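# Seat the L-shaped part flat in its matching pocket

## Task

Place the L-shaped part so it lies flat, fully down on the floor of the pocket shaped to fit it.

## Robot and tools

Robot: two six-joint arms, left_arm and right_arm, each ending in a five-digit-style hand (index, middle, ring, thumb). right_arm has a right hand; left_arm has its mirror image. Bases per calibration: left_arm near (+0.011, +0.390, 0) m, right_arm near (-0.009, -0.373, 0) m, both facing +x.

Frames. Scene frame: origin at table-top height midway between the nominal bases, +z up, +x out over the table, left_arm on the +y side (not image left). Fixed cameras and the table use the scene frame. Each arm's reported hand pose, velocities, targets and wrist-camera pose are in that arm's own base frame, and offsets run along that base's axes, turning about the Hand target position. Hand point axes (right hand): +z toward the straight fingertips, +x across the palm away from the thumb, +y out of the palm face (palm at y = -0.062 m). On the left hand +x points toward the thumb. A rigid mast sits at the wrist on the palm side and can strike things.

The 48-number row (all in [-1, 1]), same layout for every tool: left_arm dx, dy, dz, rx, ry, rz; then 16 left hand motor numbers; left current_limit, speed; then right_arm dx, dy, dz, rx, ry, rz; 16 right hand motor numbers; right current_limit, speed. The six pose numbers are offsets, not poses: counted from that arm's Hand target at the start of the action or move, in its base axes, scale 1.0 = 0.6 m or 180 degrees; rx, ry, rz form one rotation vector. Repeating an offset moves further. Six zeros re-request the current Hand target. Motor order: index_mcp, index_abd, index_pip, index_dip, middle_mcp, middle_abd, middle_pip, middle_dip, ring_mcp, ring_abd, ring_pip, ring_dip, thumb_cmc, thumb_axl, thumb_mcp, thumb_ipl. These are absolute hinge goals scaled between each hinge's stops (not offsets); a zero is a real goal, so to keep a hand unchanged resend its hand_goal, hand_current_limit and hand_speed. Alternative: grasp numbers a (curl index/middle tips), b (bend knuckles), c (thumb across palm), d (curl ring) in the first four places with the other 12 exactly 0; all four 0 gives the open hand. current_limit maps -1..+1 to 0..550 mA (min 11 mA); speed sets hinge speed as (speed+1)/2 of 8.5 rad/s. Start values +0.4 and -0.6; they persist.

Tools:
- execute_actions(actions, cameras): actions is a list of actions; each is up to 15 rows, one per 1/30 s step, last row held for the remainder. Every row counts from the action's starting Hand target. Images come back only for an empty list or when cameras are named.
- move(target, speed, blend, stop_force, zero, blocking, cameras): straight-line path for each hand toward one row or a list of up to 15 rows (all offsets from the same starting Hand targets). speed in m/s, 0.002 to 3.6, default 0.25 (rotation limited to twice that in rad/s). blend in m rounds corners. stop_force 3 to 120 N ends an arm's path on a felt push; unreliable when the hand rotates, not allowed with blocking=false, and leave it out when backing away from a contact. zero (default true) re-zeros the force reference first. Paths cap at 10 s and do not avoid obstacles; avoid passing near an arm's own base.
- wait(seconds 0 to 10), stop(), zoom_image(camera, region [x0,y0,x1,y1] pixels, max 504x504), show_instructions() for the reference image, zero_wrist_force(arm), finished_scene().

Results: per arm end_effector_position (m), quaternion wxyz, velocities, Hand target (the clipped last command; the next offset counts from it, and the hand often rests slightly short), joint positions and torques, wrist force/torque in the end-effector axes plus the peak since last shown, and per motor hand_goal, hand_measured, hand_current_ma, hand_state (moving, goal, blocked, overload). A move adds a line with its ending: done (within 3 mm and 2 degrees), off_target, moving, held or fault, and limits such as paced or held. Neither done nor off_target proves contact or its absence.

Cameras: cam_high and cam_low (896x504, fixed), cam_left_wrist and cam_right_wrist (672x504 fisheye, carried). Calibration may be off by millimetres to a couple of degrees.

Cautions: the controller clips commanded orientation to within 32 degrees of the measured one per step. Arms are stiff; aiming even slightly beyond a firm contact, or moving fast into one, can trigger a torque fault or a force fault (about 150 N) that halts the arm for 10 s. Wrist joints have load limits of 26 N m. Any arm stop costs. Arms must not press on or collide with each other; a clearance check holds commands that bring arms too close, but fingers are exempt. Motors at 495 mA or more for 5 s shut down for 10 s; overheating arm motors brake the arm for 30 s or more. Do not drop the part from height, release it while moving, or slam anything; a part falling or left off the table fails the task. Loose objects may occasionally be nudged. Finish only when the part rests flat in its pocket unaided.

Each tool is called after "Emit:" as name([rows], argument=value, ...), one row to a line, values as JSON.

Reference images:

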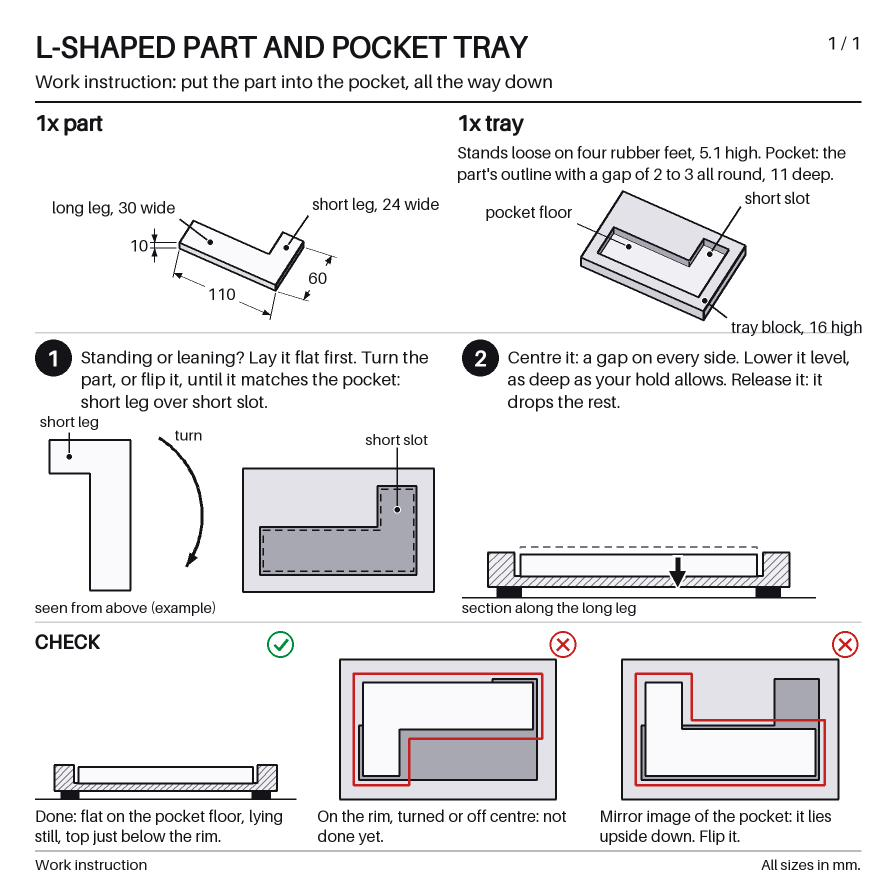

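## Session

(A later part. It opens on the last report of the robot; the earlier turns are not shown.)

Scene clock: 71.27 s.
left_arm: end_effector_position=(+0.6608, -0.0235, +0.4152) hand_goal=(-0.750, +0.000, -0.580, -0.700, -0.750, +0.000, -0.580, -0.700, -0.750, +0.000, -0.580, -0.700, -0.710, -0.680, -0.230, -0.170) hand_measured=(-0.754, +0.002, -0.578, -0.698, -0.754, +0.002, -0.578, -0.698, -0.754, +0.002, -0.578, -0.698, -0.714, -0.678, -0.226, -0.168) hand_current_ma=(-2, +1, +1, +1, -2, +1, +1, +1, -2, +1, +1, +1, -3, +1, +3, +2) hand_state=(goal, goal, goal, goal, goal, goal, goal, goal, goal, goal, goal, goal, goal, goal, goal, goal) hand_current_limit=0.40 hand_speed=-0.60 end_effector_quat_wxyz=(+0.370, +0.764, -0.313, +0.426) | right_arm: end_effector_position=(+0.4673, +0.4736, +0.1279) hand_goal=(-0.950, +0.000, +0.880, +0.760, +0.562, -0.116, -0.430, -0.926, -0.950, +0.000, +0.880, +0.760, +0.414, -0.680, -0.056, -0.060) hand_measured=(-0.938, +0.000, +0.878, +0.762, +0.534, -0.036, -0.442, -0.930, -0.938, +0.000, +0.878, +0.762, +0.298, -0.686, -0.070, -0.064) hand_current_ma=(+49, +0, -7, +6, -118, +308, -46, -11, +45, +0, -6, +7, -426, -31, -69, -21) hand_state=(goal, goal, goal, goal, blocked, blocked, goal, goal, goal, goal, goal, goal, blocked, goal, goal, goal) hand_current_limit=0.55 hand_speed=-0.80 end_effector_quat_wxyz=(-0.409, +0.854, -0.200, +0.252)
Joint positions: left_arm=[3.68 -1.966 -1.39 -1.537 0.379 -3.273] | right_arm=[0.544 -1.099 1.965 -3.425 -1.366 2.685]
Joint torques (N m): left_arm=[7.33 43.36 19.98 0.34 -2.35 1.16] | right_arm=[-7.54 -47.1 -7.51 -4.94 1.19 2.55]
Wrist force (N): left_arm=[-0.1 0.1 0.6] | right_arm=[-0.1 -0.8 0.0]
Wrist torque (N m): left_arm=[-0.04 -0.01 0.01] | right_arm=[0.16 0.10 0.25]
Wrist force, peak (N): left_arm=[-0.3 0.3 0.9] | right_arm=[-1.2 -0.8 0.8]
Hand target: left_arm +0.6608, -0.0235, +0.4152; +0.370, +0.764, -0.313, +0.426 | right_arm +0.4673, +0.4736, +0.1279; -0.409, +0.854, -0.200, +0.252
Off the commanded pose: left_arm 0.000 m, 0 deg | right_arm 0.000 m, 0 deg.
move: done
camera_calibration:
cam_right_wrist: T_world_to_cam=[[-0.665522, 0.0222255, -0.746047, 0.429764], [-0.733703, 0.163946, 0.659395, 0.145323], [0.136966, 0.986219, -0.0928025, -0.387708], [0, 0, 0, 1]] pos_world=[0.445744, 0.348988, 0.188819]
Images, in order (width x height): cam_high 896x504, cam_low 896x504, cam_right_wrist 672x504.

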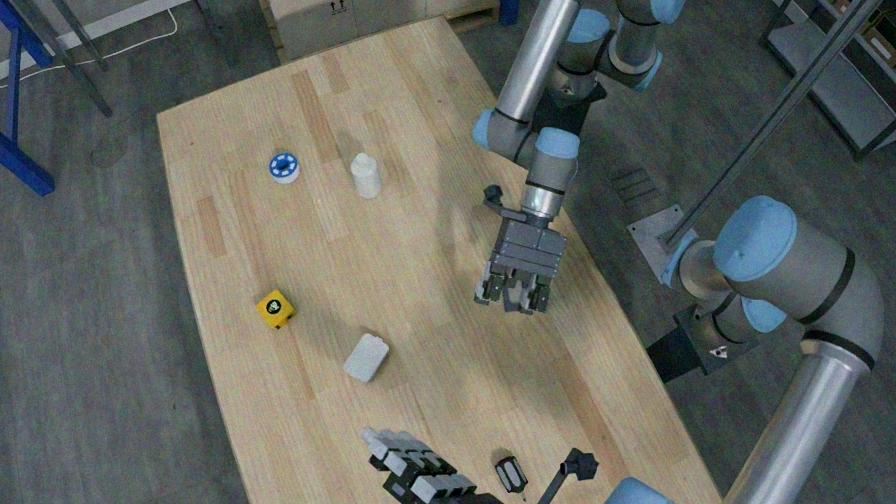

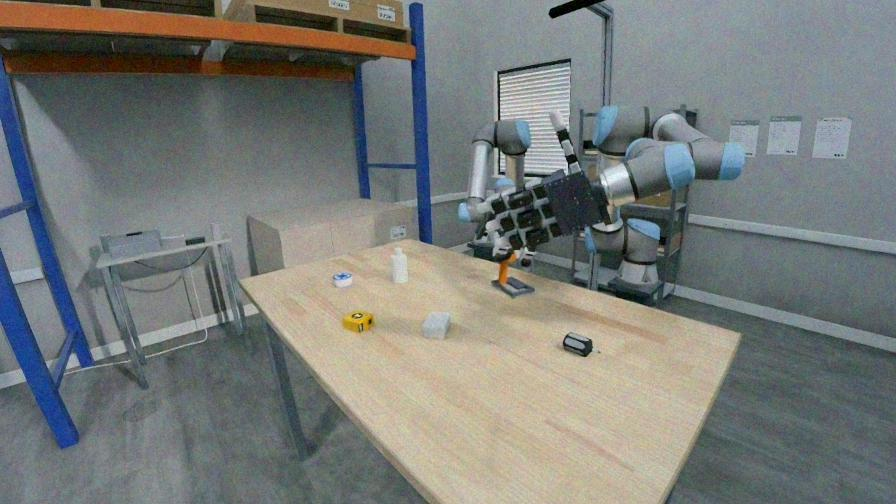

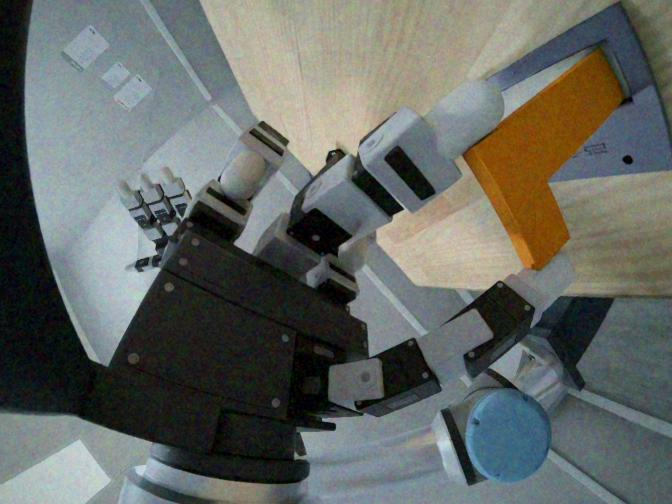

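Emit:
move(target=[0,0,0,0,0,0, 0,0,0,0,0,0,0,0,0,0,0,0,0,0,0,0, 0.4,-0.6, 0.0181,0.0482,-0.0197,0,0,0, -0.95,0.0,0.88,0.76,0.5625,-0.115,-0.43,-0.925,-0.95,0.0,0.88,0.76,0.415,-0.68,-0.056,-0.06, 0.55,-0.8], speed=0.04, cameras=["cam_right_wrist","cam_high","cam_low"])

Emit:
zoom_image(camera="cam_right_wrist", region=[472, 0, 672, 150])

Emit:
zoom_image(camera="cam_right_wrist", region=[440, 120, 640, 300])

Emit:
zoom_image(camera="cam_low", region=[470, 230, 550, 310])

Scene clock: 74.33 s.
left_arm: end_effector_position=(+0.6608, -0.0235, +0.4152) hand_goal=(-0.750, +0.000, -0.580, -0.700, -0.750, +0.000, -0.580, -0.700, -0.750, +0.000, -0.580, -0.700, -0.710, -0.680, -0.230, -0.170) hand_measured=(-0.754, +0.002, -0.578, -0.698, -0.754, +0.002, -0.578, -0.698, -0.754, +0.002, -0.578, -0.698, -0.714, -0.678, -0.226, -0.168) hand_current_ma=(-2, +1, +1, +1, -2, +1, +1, +1, -2, +1, +1, +1, -3, +1, +3, +2) hand_state=(goal, goal, goal, goal, goal, goal, goal, goal, goal, goal, goal, goal, goal, goal, goal, goal) hand_current_limit=0.40 hand_speed=-0.60 end_effector_quat_wxyz=(+0.370, +0.764, -0.313, +0.426) | right_arm: end_effector_position=(+0.4781, +0.5025, +0.1161) hand_goal=(-0.950, +0.000, +0.880, +0.760, +0.562, -0.116, -0.430, -0.926, -0.950, +0.000, +0.880, +0.760, +0.414, -0.680, -0.056, -0.060) hand_measured=(-0.938, +0.000, +0.878, +0.762, +0.534, -0.038, -0.442, -0.930, -0.938, +0.000, +0.878, +0.762, +0.300, -0.690, -0.072, -0.064) hand_current_ma=(+49, +0, -7, +6, -123, +295, -47, -11, +45, +0, -6, +7, -426, -49, -87, -22) hand_state=(goal, goal, goal, goal, blocked, blocked, goal, goal, goal, goal, goal, goal, blocked, goal, goal, goal) hand_current_limit=0.55 hand_speed=-0.80 end_effector_quat_wxyz=(-0.409, +0.854, -0.200, +0.252)
Joint positions: left_arm=[3.68 -1.966 -1.39 -1.537 0.379 -3.273] | right_arm=[0.58 -1.028 1.883 -3.418 -1.396 2.706]
Joint torques (N m): left_arm=[7.09 43.88 19.99 0.32 -2.56 1.7] | right_arm=[-8.08 -48.22 -8.92 -3.09 1.18 -1.22]
Wrist force (N): left_arm=[-0.3 0.2 0.6] | right_arm=[-0.1 -1.1 0.1]
Wrist torque (N m): left_arm=[-0.04 0.01 0.00] | right_arm=[0.13 0.08 0.03]
Wrist force, peak (N): left_arm=[-0.2 0.4 0.8] | right_arm=[-0.5 -5.5 -1.6]
Hand target: left_arm +0.6608, -0.0235, +0.4152; +0.370, +0.764, -0.313, +0.426 | right_arm +0.4782, +0.5025, +0.1161; -0.409, +0.854, -0.200, +0.252
Off the commanded pose: left_arm 0.000 m, 0 deg | right_arm 0.000 m, 0 deg.
move: done
camera_calibration:
cam_right_wrist: T_world_to_cam=[[-0.665786, 0.0226355, -0.745799, 0.427425], [-0.733408, 0.164025, 0.659703, 0.156054], [0.137262, 0.986197, -0.0926043, -0.419044], [0, 0, 0, 1]] pos_world=[0.456543, 0.377988, 0.177019]
Images, in order (width x height): cam_high 896x504, cam_low 896x504, cam_right_wrist 672x504.

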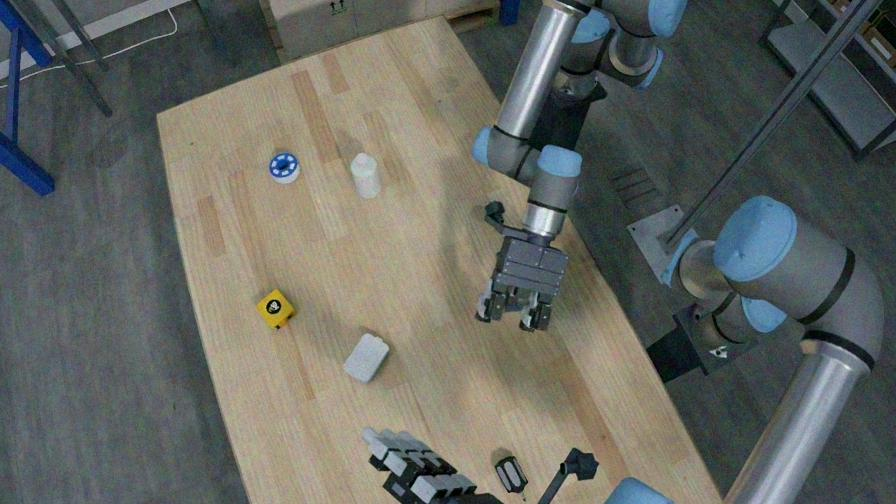

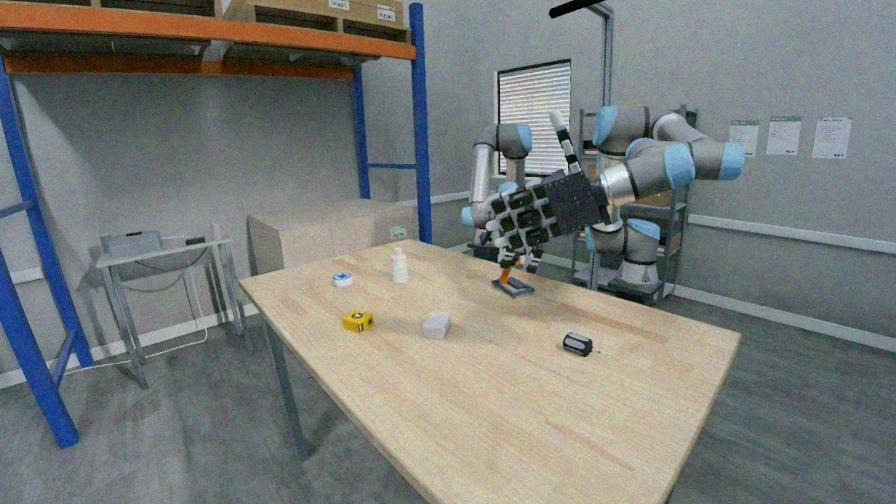

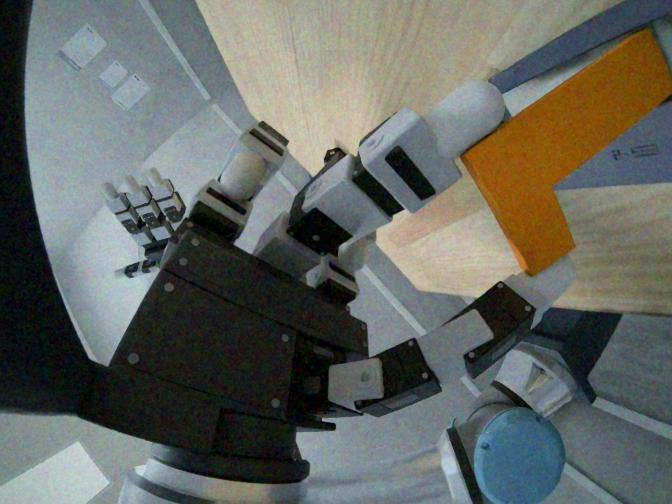

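Scaled by 2.520 from the camera's 672x504 image, which has a finer 960x720 frame.

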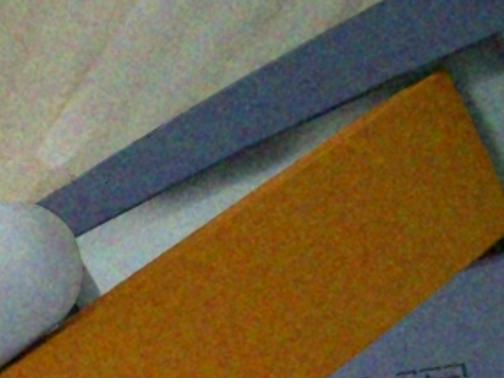

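Scaled by 2.520 from the camera's 672x504 image, which has a finer 960x720 frame.

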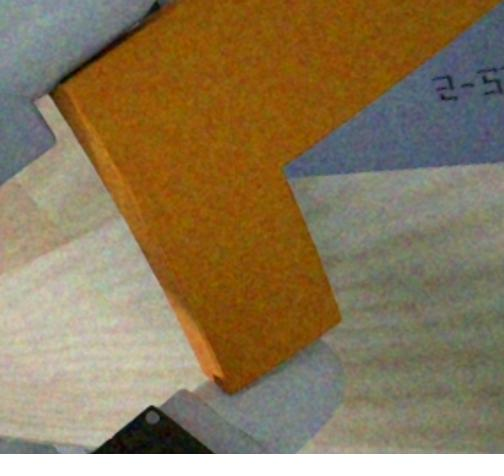

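Scaled by 6.300.

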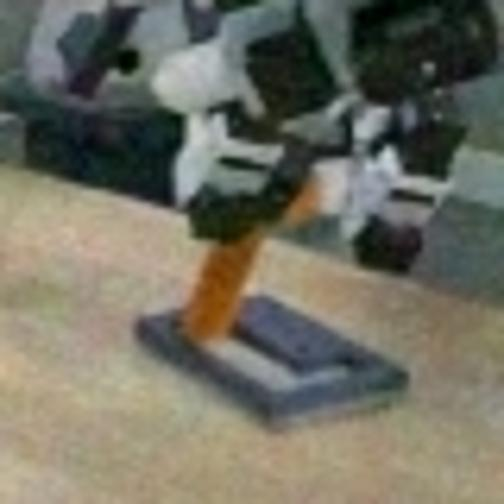

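Emit:
move([
  [0,0,0,0,0,0, 0,0,0,0,0,0,0,0,0,0,0,0,0,0,0,0, 0.4,-0.6, 0.0163,0.0435,-0.032,0,0,0, -0.95,0.0,0.88,0.76,0.5625,-0.115,-0.43,-0.925,-0.95,0.0,0.88,0.76,0.415,-0.68,-0.056,-0.06, 0.55,-0.8],
  [0,0,0,0,0,0, 0,0,0,0,0,0,0,0,0,0,0,0,0,0,0,0, 0.4,-0.6, 0.0246,0.0657,-0.0717,0,0,0, -0.95,0.0,0.88,0.76,0.5625,-0.115,-0.43,-0.925,-0.95,0.0,0.88,0.76,0.415,-0.68,-0.056,-0.06, 0.55,-0.8],
], speed=0.04, blend=[0.01, 0], cameras=["cam_right_wrist","cam_high","cam_low"])

Emit:
zoom_image(camera="cam_right_wrist", region=[472, 0, 672, 150])

Emit:
zoom_image(camera="cam_right_wrist", region=[440, 120, 640, 300])

Emit:
zoom_image(camera="cam_low", region=[470, 230, 550, 310])

Emit:
zoom_image(camera="cam_high", region=[460, 220, 580, 340])

Scene clock: 77.23 s.
left_arm: end_effector_position=(+0.6608, -0.0235, +0.4152) hand_goal=(-0.750, +0.000, -0.580, -0.700, -0.750, +0.000, -0.580, -0.700, -0.750, +0.000, -0.580, -0.700, -0.710, -0.680, -0.230, -0.170) hand_measured=(-0.754, +0.002, -0.578, -0.698, -0.754, +0.002, -0.578, -0.698, -0.754, +0.002, -0.578, -0.698, -0.714, -0.678, -0.226, -0.168) hand_current_ma=(-2, +1, +1, +1, -2, +1, +1, +1, -2, +1, +1, +1, -3, +1, +3, +2) hand_state=(goal, goal, goal, goal, goal, goal, goal, goal, goal, goal, goal, goal, goal, goal, goal, goal) hand_current_limit=0.40 hand_speed=-0.60 end_effector_quat_wxyz=(+0.370, +0.764, -0.313, +0.426) | right_arm: end_effector_position=(+0.4930, +0.5420, +0.0731) hand_goal=(-0.950, +0.000, +0.880, +0.760, +0.562, -0.116, -0.430, -0.926, -0.950, +0.000, +0.880, +0.760, +0.414, -0.680, -0.056, -0.060) hand_measured=(-0.938, +0.000, +0.878, +0.762, +0.534, -0.038, -0.442, -0.930, -0.938, +0.000, +0.878, +0.762, +0.300, -0.692, -0.072, -0.064) hand_current_ma=(+49, +0, -7, +6, -123, +294, -47, -11, +45, +0, -6, +7, -426, -56, -76, -22) hand_state=(goal, goal, goal, goal, blocked, blocked, goal, goal, goal, goal, goal, goal, blocked, goal, goal, goal) hand_current_limit=0.55 hand_speed=-0.80 end_effector_quat_wxyz=(-0.409, +0.854, -0.200, +0.252)
Joint positions: left_arm=[3.68 -1.966 -1.39 -1.537 0.379 -3.273] | right_arm=[0.624 -0.884 1.77 -3.453 -1.433 2.73]
Joint torques (N m): left_arm=[5.6 43.61 19.85 0.27 -2.53 1.66] | right_arm=[-5.46 -53.02 -8.73 -0.95 1.13 0.84]
Wrist force (N): left_arm=[-0.2 0.4 0.5] | right_arm=[-0.7 -1.0 0.3]
Wrist torque (N m): left_arm=[0.01 -0.01 0.01] | right_arm=[0.08 0.16 0.03]
Wrist force, peak (N): left_arm=[0.1 0.5 0.8] | right_arm=[-1.0 -2.1 0.2]
Hand target: left_arm +0.6608, -0.0235, +0.4152; +0.370, +0.764, -0.313, +0.426 | right_arm +0.4930, +0.5419, +0.0731; -0.409, +0.854, -0.200, +0.252
Off the commanded pose: left_arm 0.000 m, 0 deg | right_arm 0.000 m, 0 deg.
move: done
camera_calibration:
cam_right_wrist: T_world_to_cam=[[-0.665512, 0.022729, -0.746041, 0.404256], [-0.733656, 0.163901, 0.659458, 0.188949], [0.137266, 0.986215, -0.0924028, -0.463941], [0, 0, 0, 1]] pos_world=[0.471344, 0.417388, 0.134118]
Images, in order (width x height): cam_high 896x504, cam_low 896x504, cam_right_wrist 672x504.

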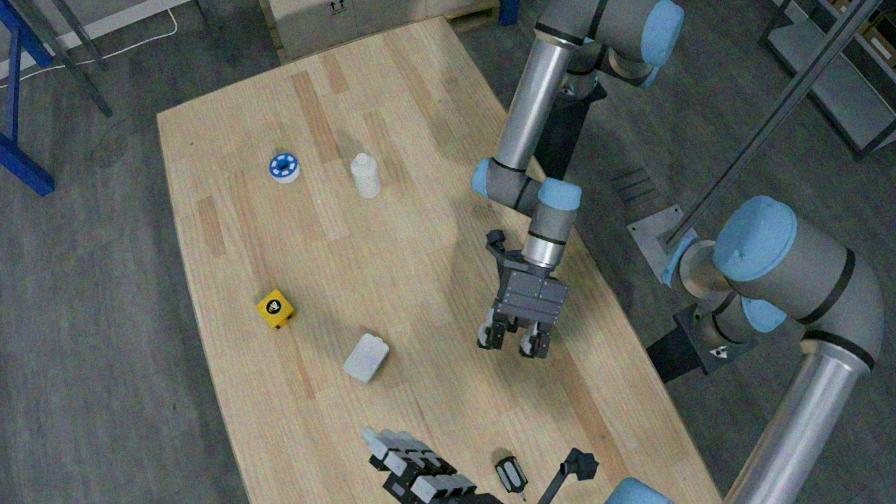

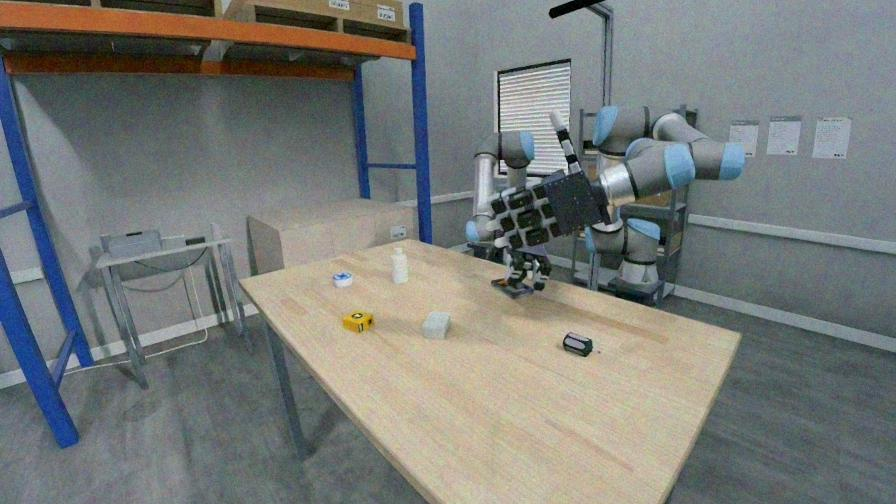

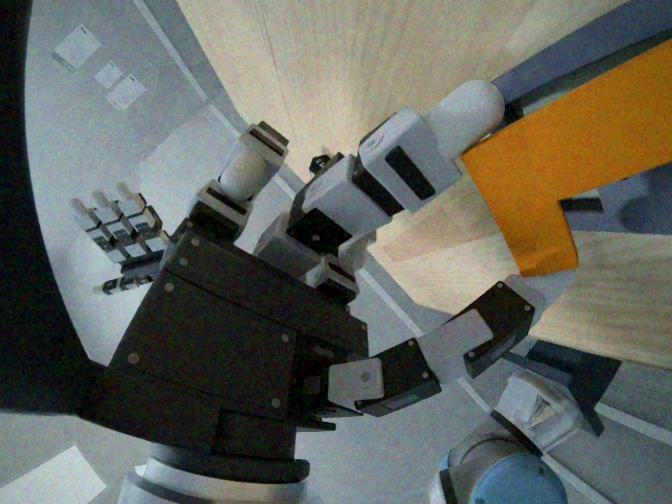

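Scaled by 2.520 from the camera's 672x504 image, which has a finer 960x720 frame.

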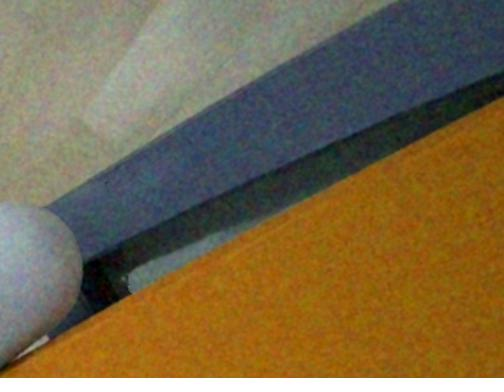

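Scaled by 2.520 from the camera's 672x504 image, which has a finer 960x720 frame.

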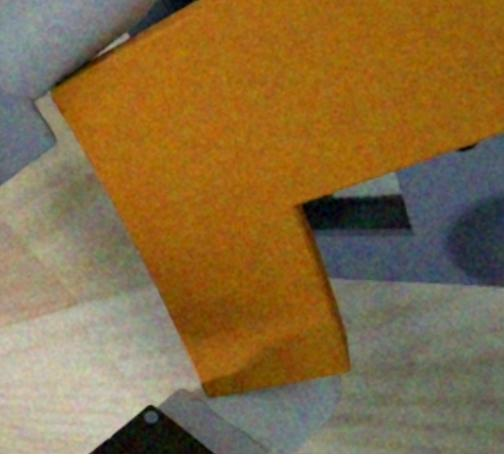

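Scaled by 6.300.

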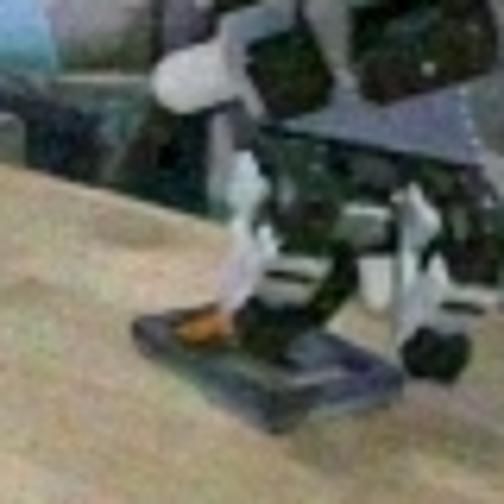

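Scaled by 4.200.

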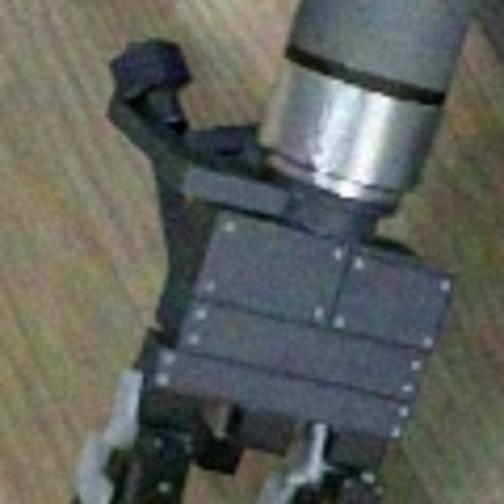

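Emit:
zoom_image(camera="cam_right_wrist", region=[500, 180, 620, 300])

Emit:
zoom_image(camera="cam_right_wrist", region=[440, 60, 560, 180])

Emit:
zoom_image(camera="cam_right_wrist", region=[572, 0, 672, 240])

Scaled by 4.200 from the camera's 672x504 image, which has a finer 960x720 frame.

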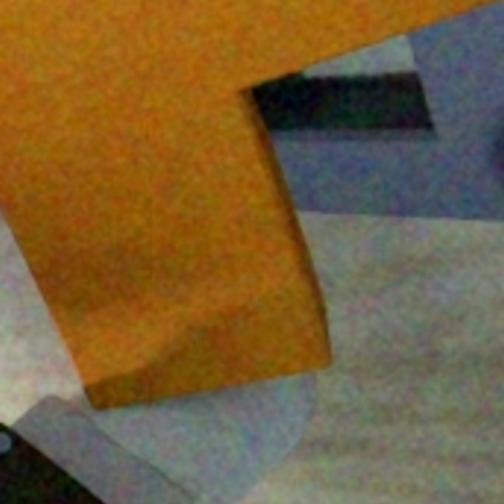

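Scaled by 4.200 from the camera's 672x504 image, which has a finer 960x720 frame.

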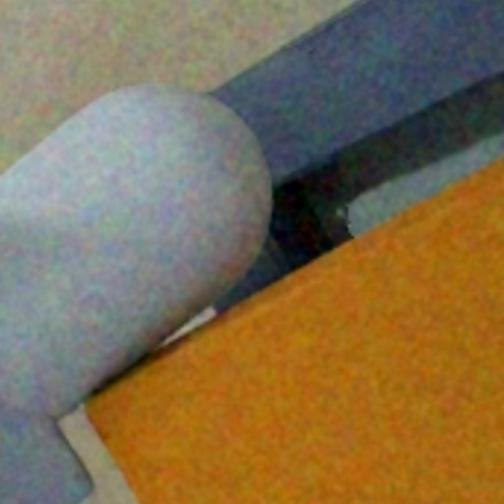

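Scaled by 2.100 from the camera's 672x504 image, which has a finer 960x720 frame.

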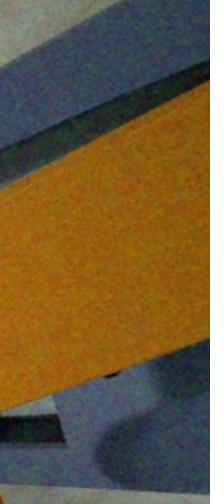

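Emit:
move(target=[0,0,0,0,0,0, 0,0,0,0,0,0,0,0,0,0,0,0,0,0,0,0, 0.4,-0.6, 0.0004,0.0011,-0.025,0,0,0, -0.95,0.0,0.88,0.76,0.5625,-0.115,-0.43,-0.925,-0.95,0.0,0.88,0.76,0.415,-0.68,-0.056,-0.06, 0.55,-0.8], speed=0.03, cameras=["cam_right_wrist","cam_low"])

Emit:
zoom_image(camera="cam_right_wrist", region=[500, 180, 620, 300])

Emit:
zoom_image(camera="cam_right_wrist", region=[440, 60, 560, 180])

Emit:
zoom_image(camera="cam_right_wrist", region=[552, 0, 672, 240])

Emit:
zoom_image(camera="cam_low", region=[470, 230, 550, 310])

Scene clock: 81.23 s.
left_arm: end_effector_position=(+0.6608, -0.0235, +0.4152) hand_goal=(-0.750, +0.000, -0.580, -0.700, -0.750, +0.000, -0.580, -0.700, -0.750, +0.000, -0.580, -0.700, -0.710, -0.680, -0.230, -0.170) hand_measured=(-0.754, +0.002, -0.578, -0.698, -0.754, +0.002, -0.578, -0.698, -0.754, +0.002, -0.578, -0.698, -0.714, -0.678, -0.226, -0.168) hand_current_ma=(-2, +1, +1, +1, -2, +1, +1, +1, -2, +1, +1, +1, -3, +1, +3, +2) hand_state=(goal, goal, goal, goal, goal, goal, goal, goal, goal, goal, goal, goal, goal, goal, goal, goal) hand_current_limit=0.40 hand_speed=-0.60 end_effector_quat_wxyz=(+0.370, +0.764, -0.313, +0.426) | right_arm: end_effector_position=(+0.4932, +0.5426, +0.0580) hand_goal=(-0.950, +0.000, +0.880, +0.760, +0.562, -0.116, -0.430, -0.926, -0.950, +0.000, +0.880, +0.760, +0.414, -0.680, -0.056, -0.060) hand_measured=(-0.938, +0.000, +0.878, +0.762, +0.534, -0.038, -0.442, -0.930, -0.938, +0.000, +0.878, +0.762, +0.300, -0.692, -0.072, -0.064) hand_current_ma=(+49, +0, -7, +6, -123, +294, -48, -11, +45, +0, -6, +7, -426, -56, -76, -22) hand_state=(goal, goal, goal, goal, blocked, blocked, goal, goal, goal, goal, goal, goal, blocked, goal, goal, goal) hand_current_limit=0.55 hand_speed=-0.80 end_effector_quat_wxyz=(-0.409, +0.854, -0.200, +0.252) end_effector_velocity=(+0.000, +0.000, +0.002) end_effector_angular_velocity=(+0.000, +0.000, +0.000)
Joint positions: left_arm=[3.68 -1.966 -1.39 -1.537 0.379 -3.273] | right_arm=[0.625 -0.854 1.77 -3.482 -1.433 2.73]
Joint velocities: left_arm=[within noise] | right_arm=[0 -0.005 -0.001 0.006 0 0]
Joint torques (N m): left_arm=[7.1 42.66 21.41 0.27 -2.58 1.35] | right_arm=[6.2 -55.75 -21.23 -0.84 -1.57 2.86]
Wrist force (N): left_arm=[-0.1 0.2 0.7] | right_arm=[-0.7 -0.8 0.3]
Wrist torque (N m): left_arm=[-0.05 -0.01 0.01] | right_arm=[0.08 0.16 0.04]
Wrist force, peak (N): left_arm=[-0.2 0.1 1.0] | right_arm=[-1.2 -1.6 0.5]
Hand target: left_arm +0.6608, -0.0235, +0.4152; +0.370, +0.764, -0.313, +0.426 | right_arm +0.4932, +0.5426, +0.0581; -0.409, +0.854, -0.200, +0.252
Off the commanded pose: left_arm 0.000 m, 0 deg | right_arm 0.000 m, 0 deg.
move: done
camera_calibration:
cam_right_wrist: T_world_to_cam=[[-0.66558, 0.0225999, -0.745985, 0.393115], [-0.733614, 0.163892, 0.659507, 0.198998], [0.137166, 0.986219, -0.0925038, -0.465907], [0, 0, 0, 1]] pos_world=[0.471544, 0.417988, 0.118918]
Images, in order (width x height): cam_low 896x504, cam_right_wrist 672x504.

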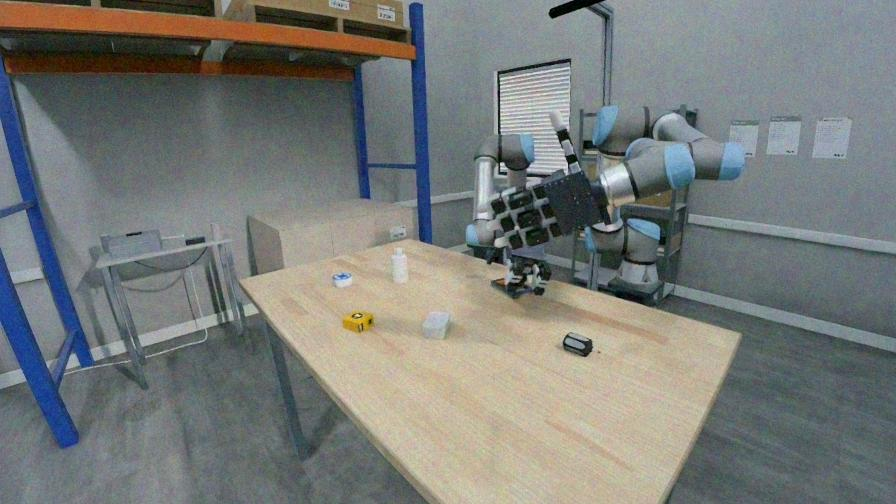

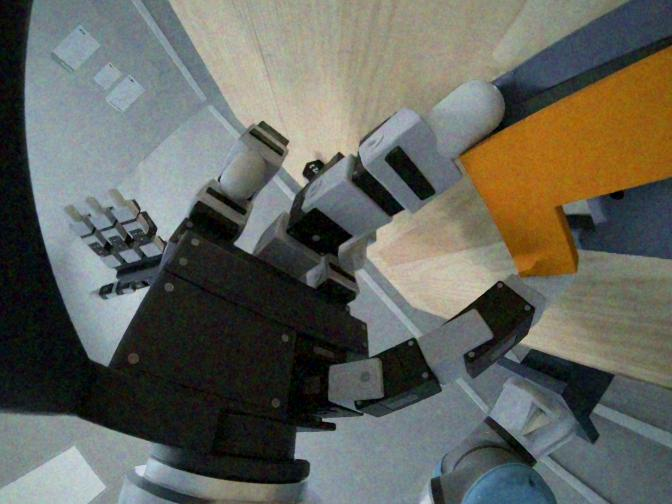

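Scaled by 4.200 from the camera's 672x504 image, which has a finer 960x720 frame.

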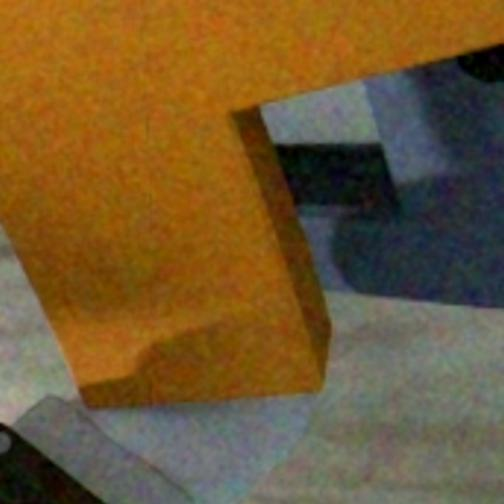

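Scaled by 4.200 from the camera's 672x504 image, which has a finer 960x720 frame.

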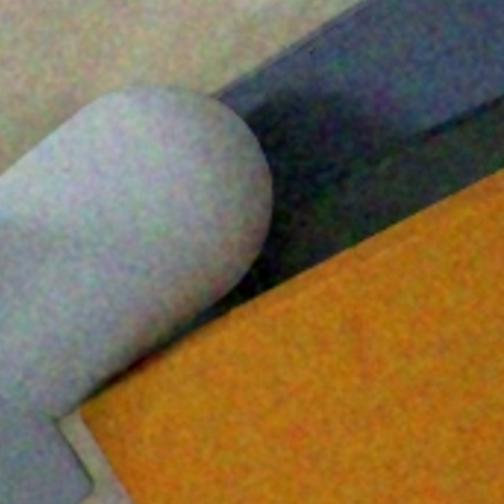

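Scaled by 2.100 from the camera's 672x504 image, which has a finer 960x720 frame.

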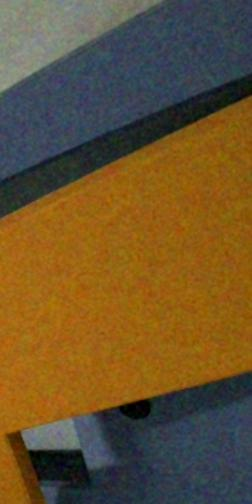

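Scaled by 6.300.

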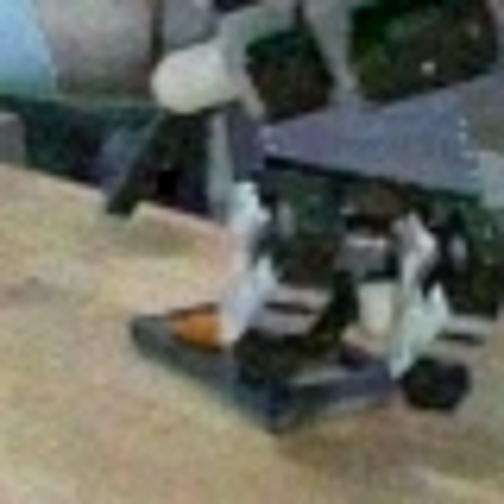

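Emit:
move([
  [0,0,0,0,0,0, 0,0,0,0,0,0,0,0,0,0,0,0,0,0,0,0, 0.4,-0.6, 0.024,0.064,0,0,0,0, -0.95,0.0,0.88,0.76,0.5625,-0.115,-0.43,-0.925,-0.95,0.0,0.88,0.76,0.415,-0.68,-0.056,-0.06, 0.55,-0.8],
  [0,0,0,0,0,0, 0,0,0,0,0,0,0,0,0,0,0,0,0,0,0,0, 0.4,-0.6, 0.024,0.064,-0.03,0,0,0, -0.95,0.0,0.88,0.76,0.5625,-0.115,-0.43,-0.925,-0.95,0.0,0.88,0.76,0.415,-0.68,-0.056,-0.06, 0.55,-0.8],
], speed=0.04, blend=[0.005, 0], cameras=["cam_right_wrist","cam_low","cam_high"])

Emit:
zoom_image(camera="cam_right_wrist", region=[480, 160, 672, 304])

Emit:
zoom_image(camera="cam_right_wrist", region=[440, 0, 672, 174])

Emit:
zoom_image(camera="cam_low", region=[470, 230, 570, 330])

Emit:
zoom_image(camera="cam_high", region=[460, 220, 580, 360])

Scene clock: 85.57 s.
left_arm: end_effector_position=(+0.6608, -0.0235, +0.4152) hand_goal=(-0.750, +0.000, -0.580, -0.700, -0.750, +0.000, -0.580, -0.700, -0.750, +0.000, -0.580, -0.700, -0.710, -0.680, -0.230, -0.170) hand_measured=(-0.754, +0.002, -0.578, -0.698, -0.754, +0.002, -0.578, -0.698, -0.754, +0.002, -0.578, -0.698, -0.714, -0.678, -0.226, -0.168) hand_current_ma=(-2, +1, +1, +1, -2, +1, +1, +1, -2, +1, +1, +1, -3, +1, +3, +2) hand_state=(goal, goal, goal, goal, goal, goal, goal, goal, goal, goal, goal, goal, goal, goal, goal, goal) hand_current_limit=0.40 hand_speed=-0.60 end_effector_quat_wxyz=(+0.370, +0.764, -0.313, +0.426) | right_arm: end_effector_position=(+0.5076, +0.5810, +0.0399) hand_goal=(-0.950, +0.000, +0.880, +0.760, +0.562, -0.116, -0.430, -0.926, -0.950, +0.000, +0.880, +0.760, +0.414, -0.680, -0.056, -0.060) hand_measured=(-0.938, +0.000, +0.878, +0.762, +0.534, -0.038, -0.442, -0.930, -0.938, +0.000, +0.878, +0.762, +0.300, -0.692, -0.070, -0.064) hand_current_ma=(+49, +0, -7, +6, -123, +294, -48, -11, +45, +0, -6, +7, -426, -56, -73, -22) hand_state=(goal, goal, goal, goal, blocked, blocked, goal, goal, goal, goal, goal, goal, blocked, goal, goal, goal) hand_current_limit=0.55 hand_speed=-0.80 end_effector_quat_wxyz=(-0.409, +0.854, -0.200, +0.252) end_effector_velocity=(+0.000, +0.000, +0.003) end_effector_angular_velocity=(+0.001, -0.001, +0.002)
Joint positions: left_arm=[3.68 -1.966 -1.39 -1.537 0.379 -3.273] | right_arm=[0.662 -0.762 1.641 -3.447 -1.464 2.751]
Joint velocities: left_arm=[within noise] | right_arm=[0 -0.005 -0.001 0.005 0.002 -0.001]
Joint torques (N m): left_arm=[6.87 41.62 21.49 0.41 -2.67 1.44] | right_arm=[-5.31 -59.31 -23.47 -1.26 1.32 -0.34]
Wrist force (N): left_arm=[-0.2 0.0 0.5] | right_arm=[-0.7 -0.9 0.2]
Wrist torque (N m): left_arm=[-0.04 -0.01 0.01] | right_arm=[0.00 0.18 0.06]
Wrist force, peak (N): left_arm=[-0.5 0.4 0.8] | right_arm=[-1.0 -1.6 0.7]
Hand target: left_arm +0.6608, -0.0235, +0.4152; +0.370, +0.764, -0.313, +0.426 | right_arm +0.5076, +0.5810, +0.0401; -0.409, +0.854, -0.200, +0.252
Off the commanded pose: left_arm 0.000 m, 0 deg | right_arm 0.000 m, 0 deg.
move: done
camera_calibration:
cam_right_wrist: T_world_to_cam=[[-0.665683, 0.0226218, -0.745891, 0.388434], [-0.73352, 0.16389, 0.659613, 0.215085], [0.137165, 0.986219, -0.0925051, -0.507418], [0, 0, 0, 1]] pos_world=[0.485944, 0.456388, 0.100918]
Images, in order (width x height): cam_high 896x504, cam_low 896x504, cam_right_wrist 672x504.

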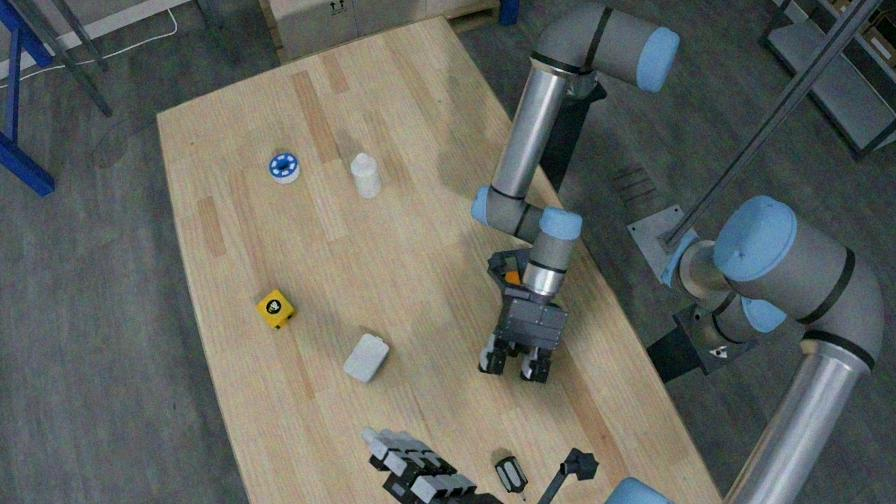

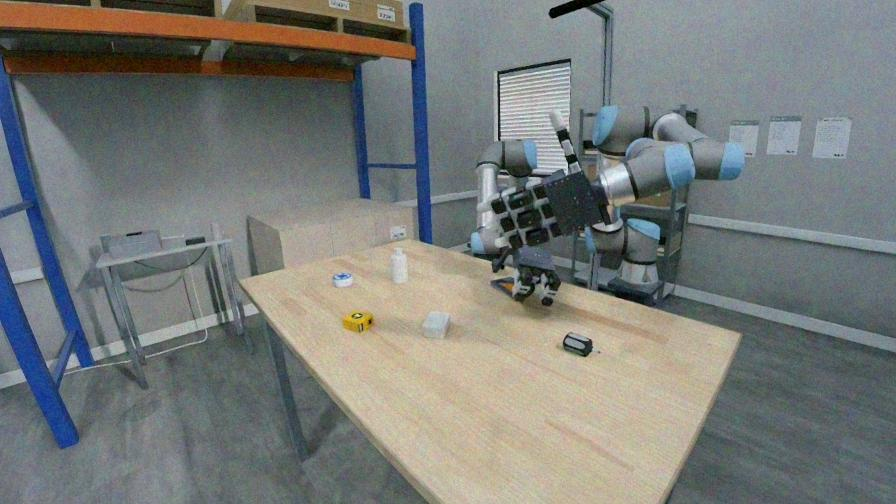

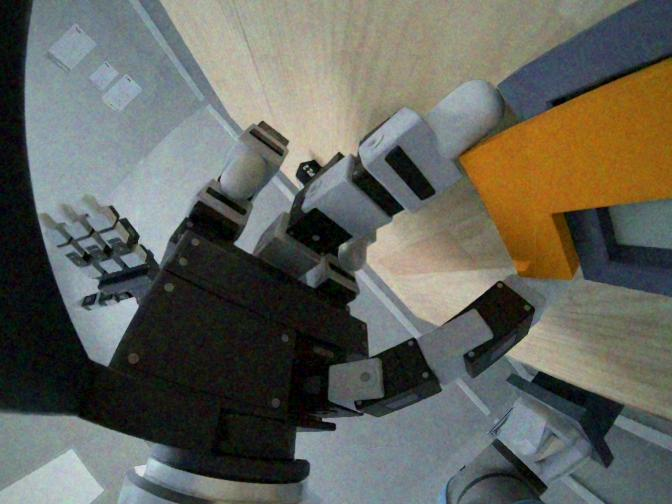

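Scaled by 2.625 from the camera's 672x504 image, which has a finer 960x720 frame.

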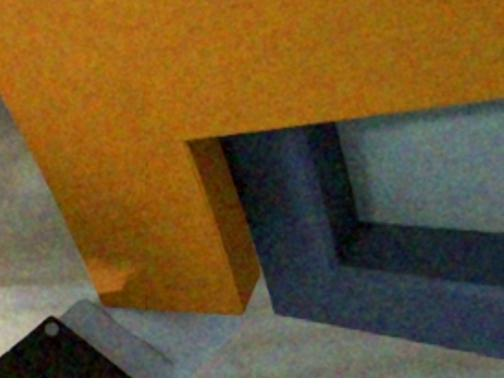

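Scaled by 2.172 from the camera's 672x504 image, which has a finer 960x720 frame.

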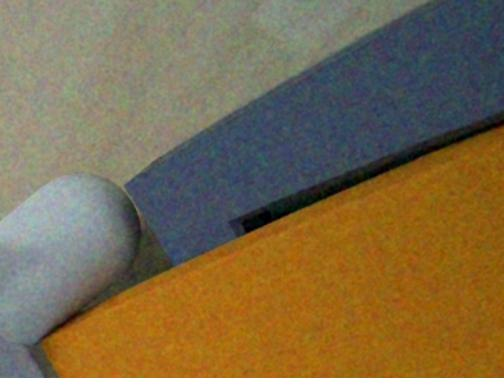

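Scaled by 5.040.

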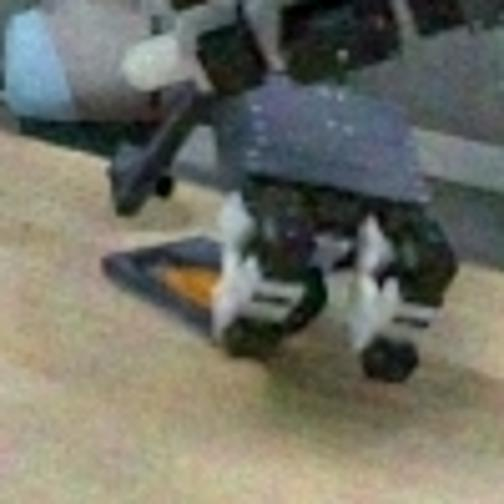

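Scaled by 3.600.

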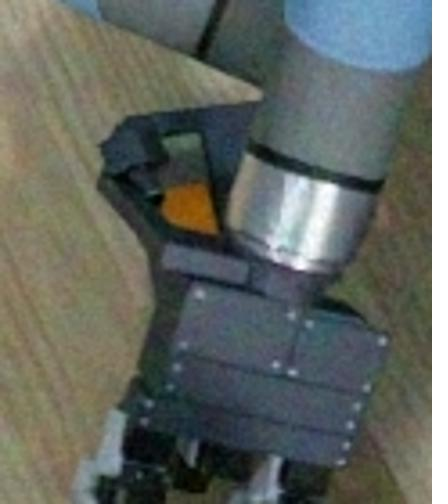

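Emit:
move(target=[0,0,0,0,0,0, 0,0,0,0,0,0,0,0,0,0,0,0,0,0,0,0, 0.4,-0.6, 0,0,-0.0095,0,0,0, -0.95,0.0,0.88,0.76,0.5625,-0.115,-0.43,-0.925,-0.95,0.0,0.88,0.76,0.415,-0.68,-0.056,-0.06, 0.55,-0.8], speed=0.02, cameras=["cam_right_wrist"])

Emit:
zoom_image(camera="cam_right_wrist", region=[480, 160, 672, 304])

Emit:
zoom_image(camera="cam_right_wrist", region=[440, 0, 672, 174])

Scene clock: 87.03 s.
left_arm: end_effector_position=(+0.6608, -0.0235, +0.4152) hand_goal=(-0.750, +0.000, -0.580, -0.700, -0.750, +0.000, -0.580, -0.700, -0.750, +0.000, -0.580, -0.700, -0.710, -0.680, -0.230, -0.170) hand_measured=(-0.754, +0.002, -0.578, -0.698, -0.754, +0.002, -0.578, -0.698, -0.754, +0.002, -0.578, -0.698, -0.714, -0.678, -0.226, -0.168) hand_current_ma=(-2, +1, +1, +1, -2, +1, +1, +1, -2, +1, +1, +1, -3, +1, +3, +2) hand_state=(goal, goal, goal, goal, goal, goal, goal, goal, goal, goal, goal, goal, goal, goal, goal, goal) hand_current_limit=0.40 hand_speed=-0.60 end_effector_quat_wxyz=(+0.370, +0.764, -0.313, +0.426) | right_arm: end_effector_position=(+0.5076, +0.5810, +0.0343) hand_goal=(-0.950, +0.000, +0.880, +0.760, +0.562, -0.116, -0.430, -0.926, -0.950, +0.000, +0.880, +0.760, +0.414, -0.680, -0.056, -0.060) hand_measured=(-0.938, +0.000, +0.878, +0.762, +0.534, -0.038, -0.442, -0.930, -0.938, +0.000, +0.878, +0.762, +0.300, -0.692, -0.070, -0.064) hand_current_ma=(+49, +0, -7, +6, -122, +294, -48, -11, +45, +0, -6, +7, -426, -58, -71, -22) hand_state=(goal, goal, goal, goal, blocked, blocked, goal, goal, goal, goal, goal, goal, blocked, goal, goal, goal) hand_current_limit=0.55 hand_speed=-0.80 end_effector_quat_wxyz=(-0.409, +0.854, -0.200, +0.252)
Joint positions: left_arm=[3.68 -1.966 -1.39 -1.537 0.379 -3.273] | right_arm=[0.662 -0.751 1.64 -3.457 -1.464 2.751]
Joint torques (N m): left_arm=[5.91 43.48 21.43 0.25 -2.42 1.4] | right_arm=[-5.54 -56.74 -20.72 -2.26 1.33 -2.61]
Wrist force (N): left_arm=[0.0 0.2 0.4] | right_arm=[-0.9 -2.3 0.2]
Wrist torque (N m): left_arm=[-0.01 -0.04 0.02] | right_arm=[-0.08 0.21 0.04]
Wrist force, peak (N): left_arm=[-0.3 0.2 0.8] | right_arm=[-0.8 -2.4 0.5]
Hand target: left_arm +0.6608, -0.0235, +0.4152; +0.370, +0.764, -0.313, +0.426 | right_arm +0.5076, +0.5810, +0.0344; -0.409, +0.854, -0.200, +0.252
Off the commanded pose: left_arm 0.000 m, 0 deg | right_arm 0.000 m, 0 deg.
move: done
camera_calibration:
cam_right_wrist: T_world_to_cam=[[-0.665634, 0.0226114, -0.745935, 0.384168], [-0.733564, 0.163891, 0.659563, 0.218871], [0.137166, 0.986219, -0.0925045, -0.507945], [0, 0, 0, 1]] pos_world=[0.485944, 0.456388, 0.0952184]
Images, in order (width x height): cam_right_wrist 672x504.

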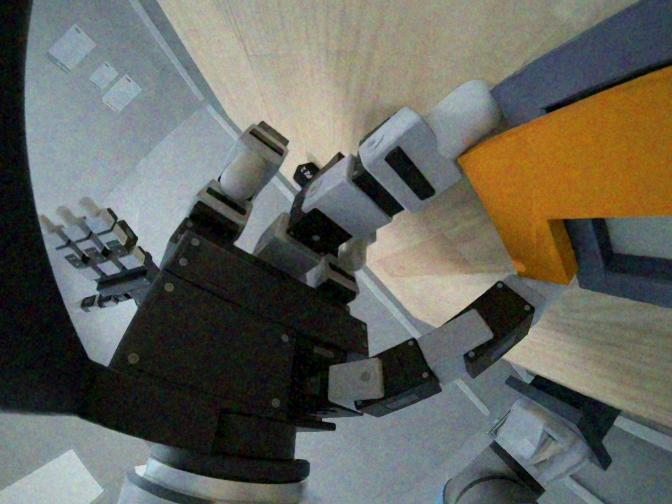

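Scaled by 2.625 from the camera's 672x504 image, which has a finer 960x720 frame.

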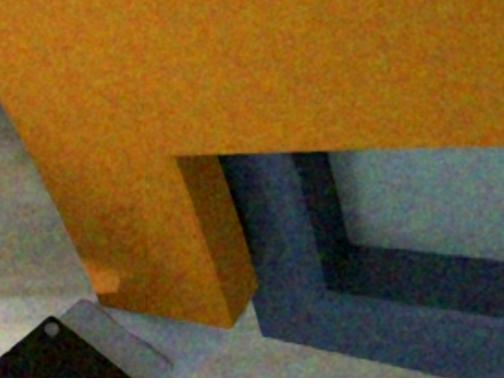

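Scaled by 2.172 from the camera's 672x504 image, which has a finer 960x720 frame.

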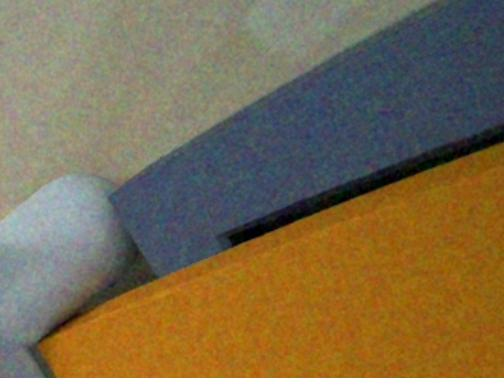

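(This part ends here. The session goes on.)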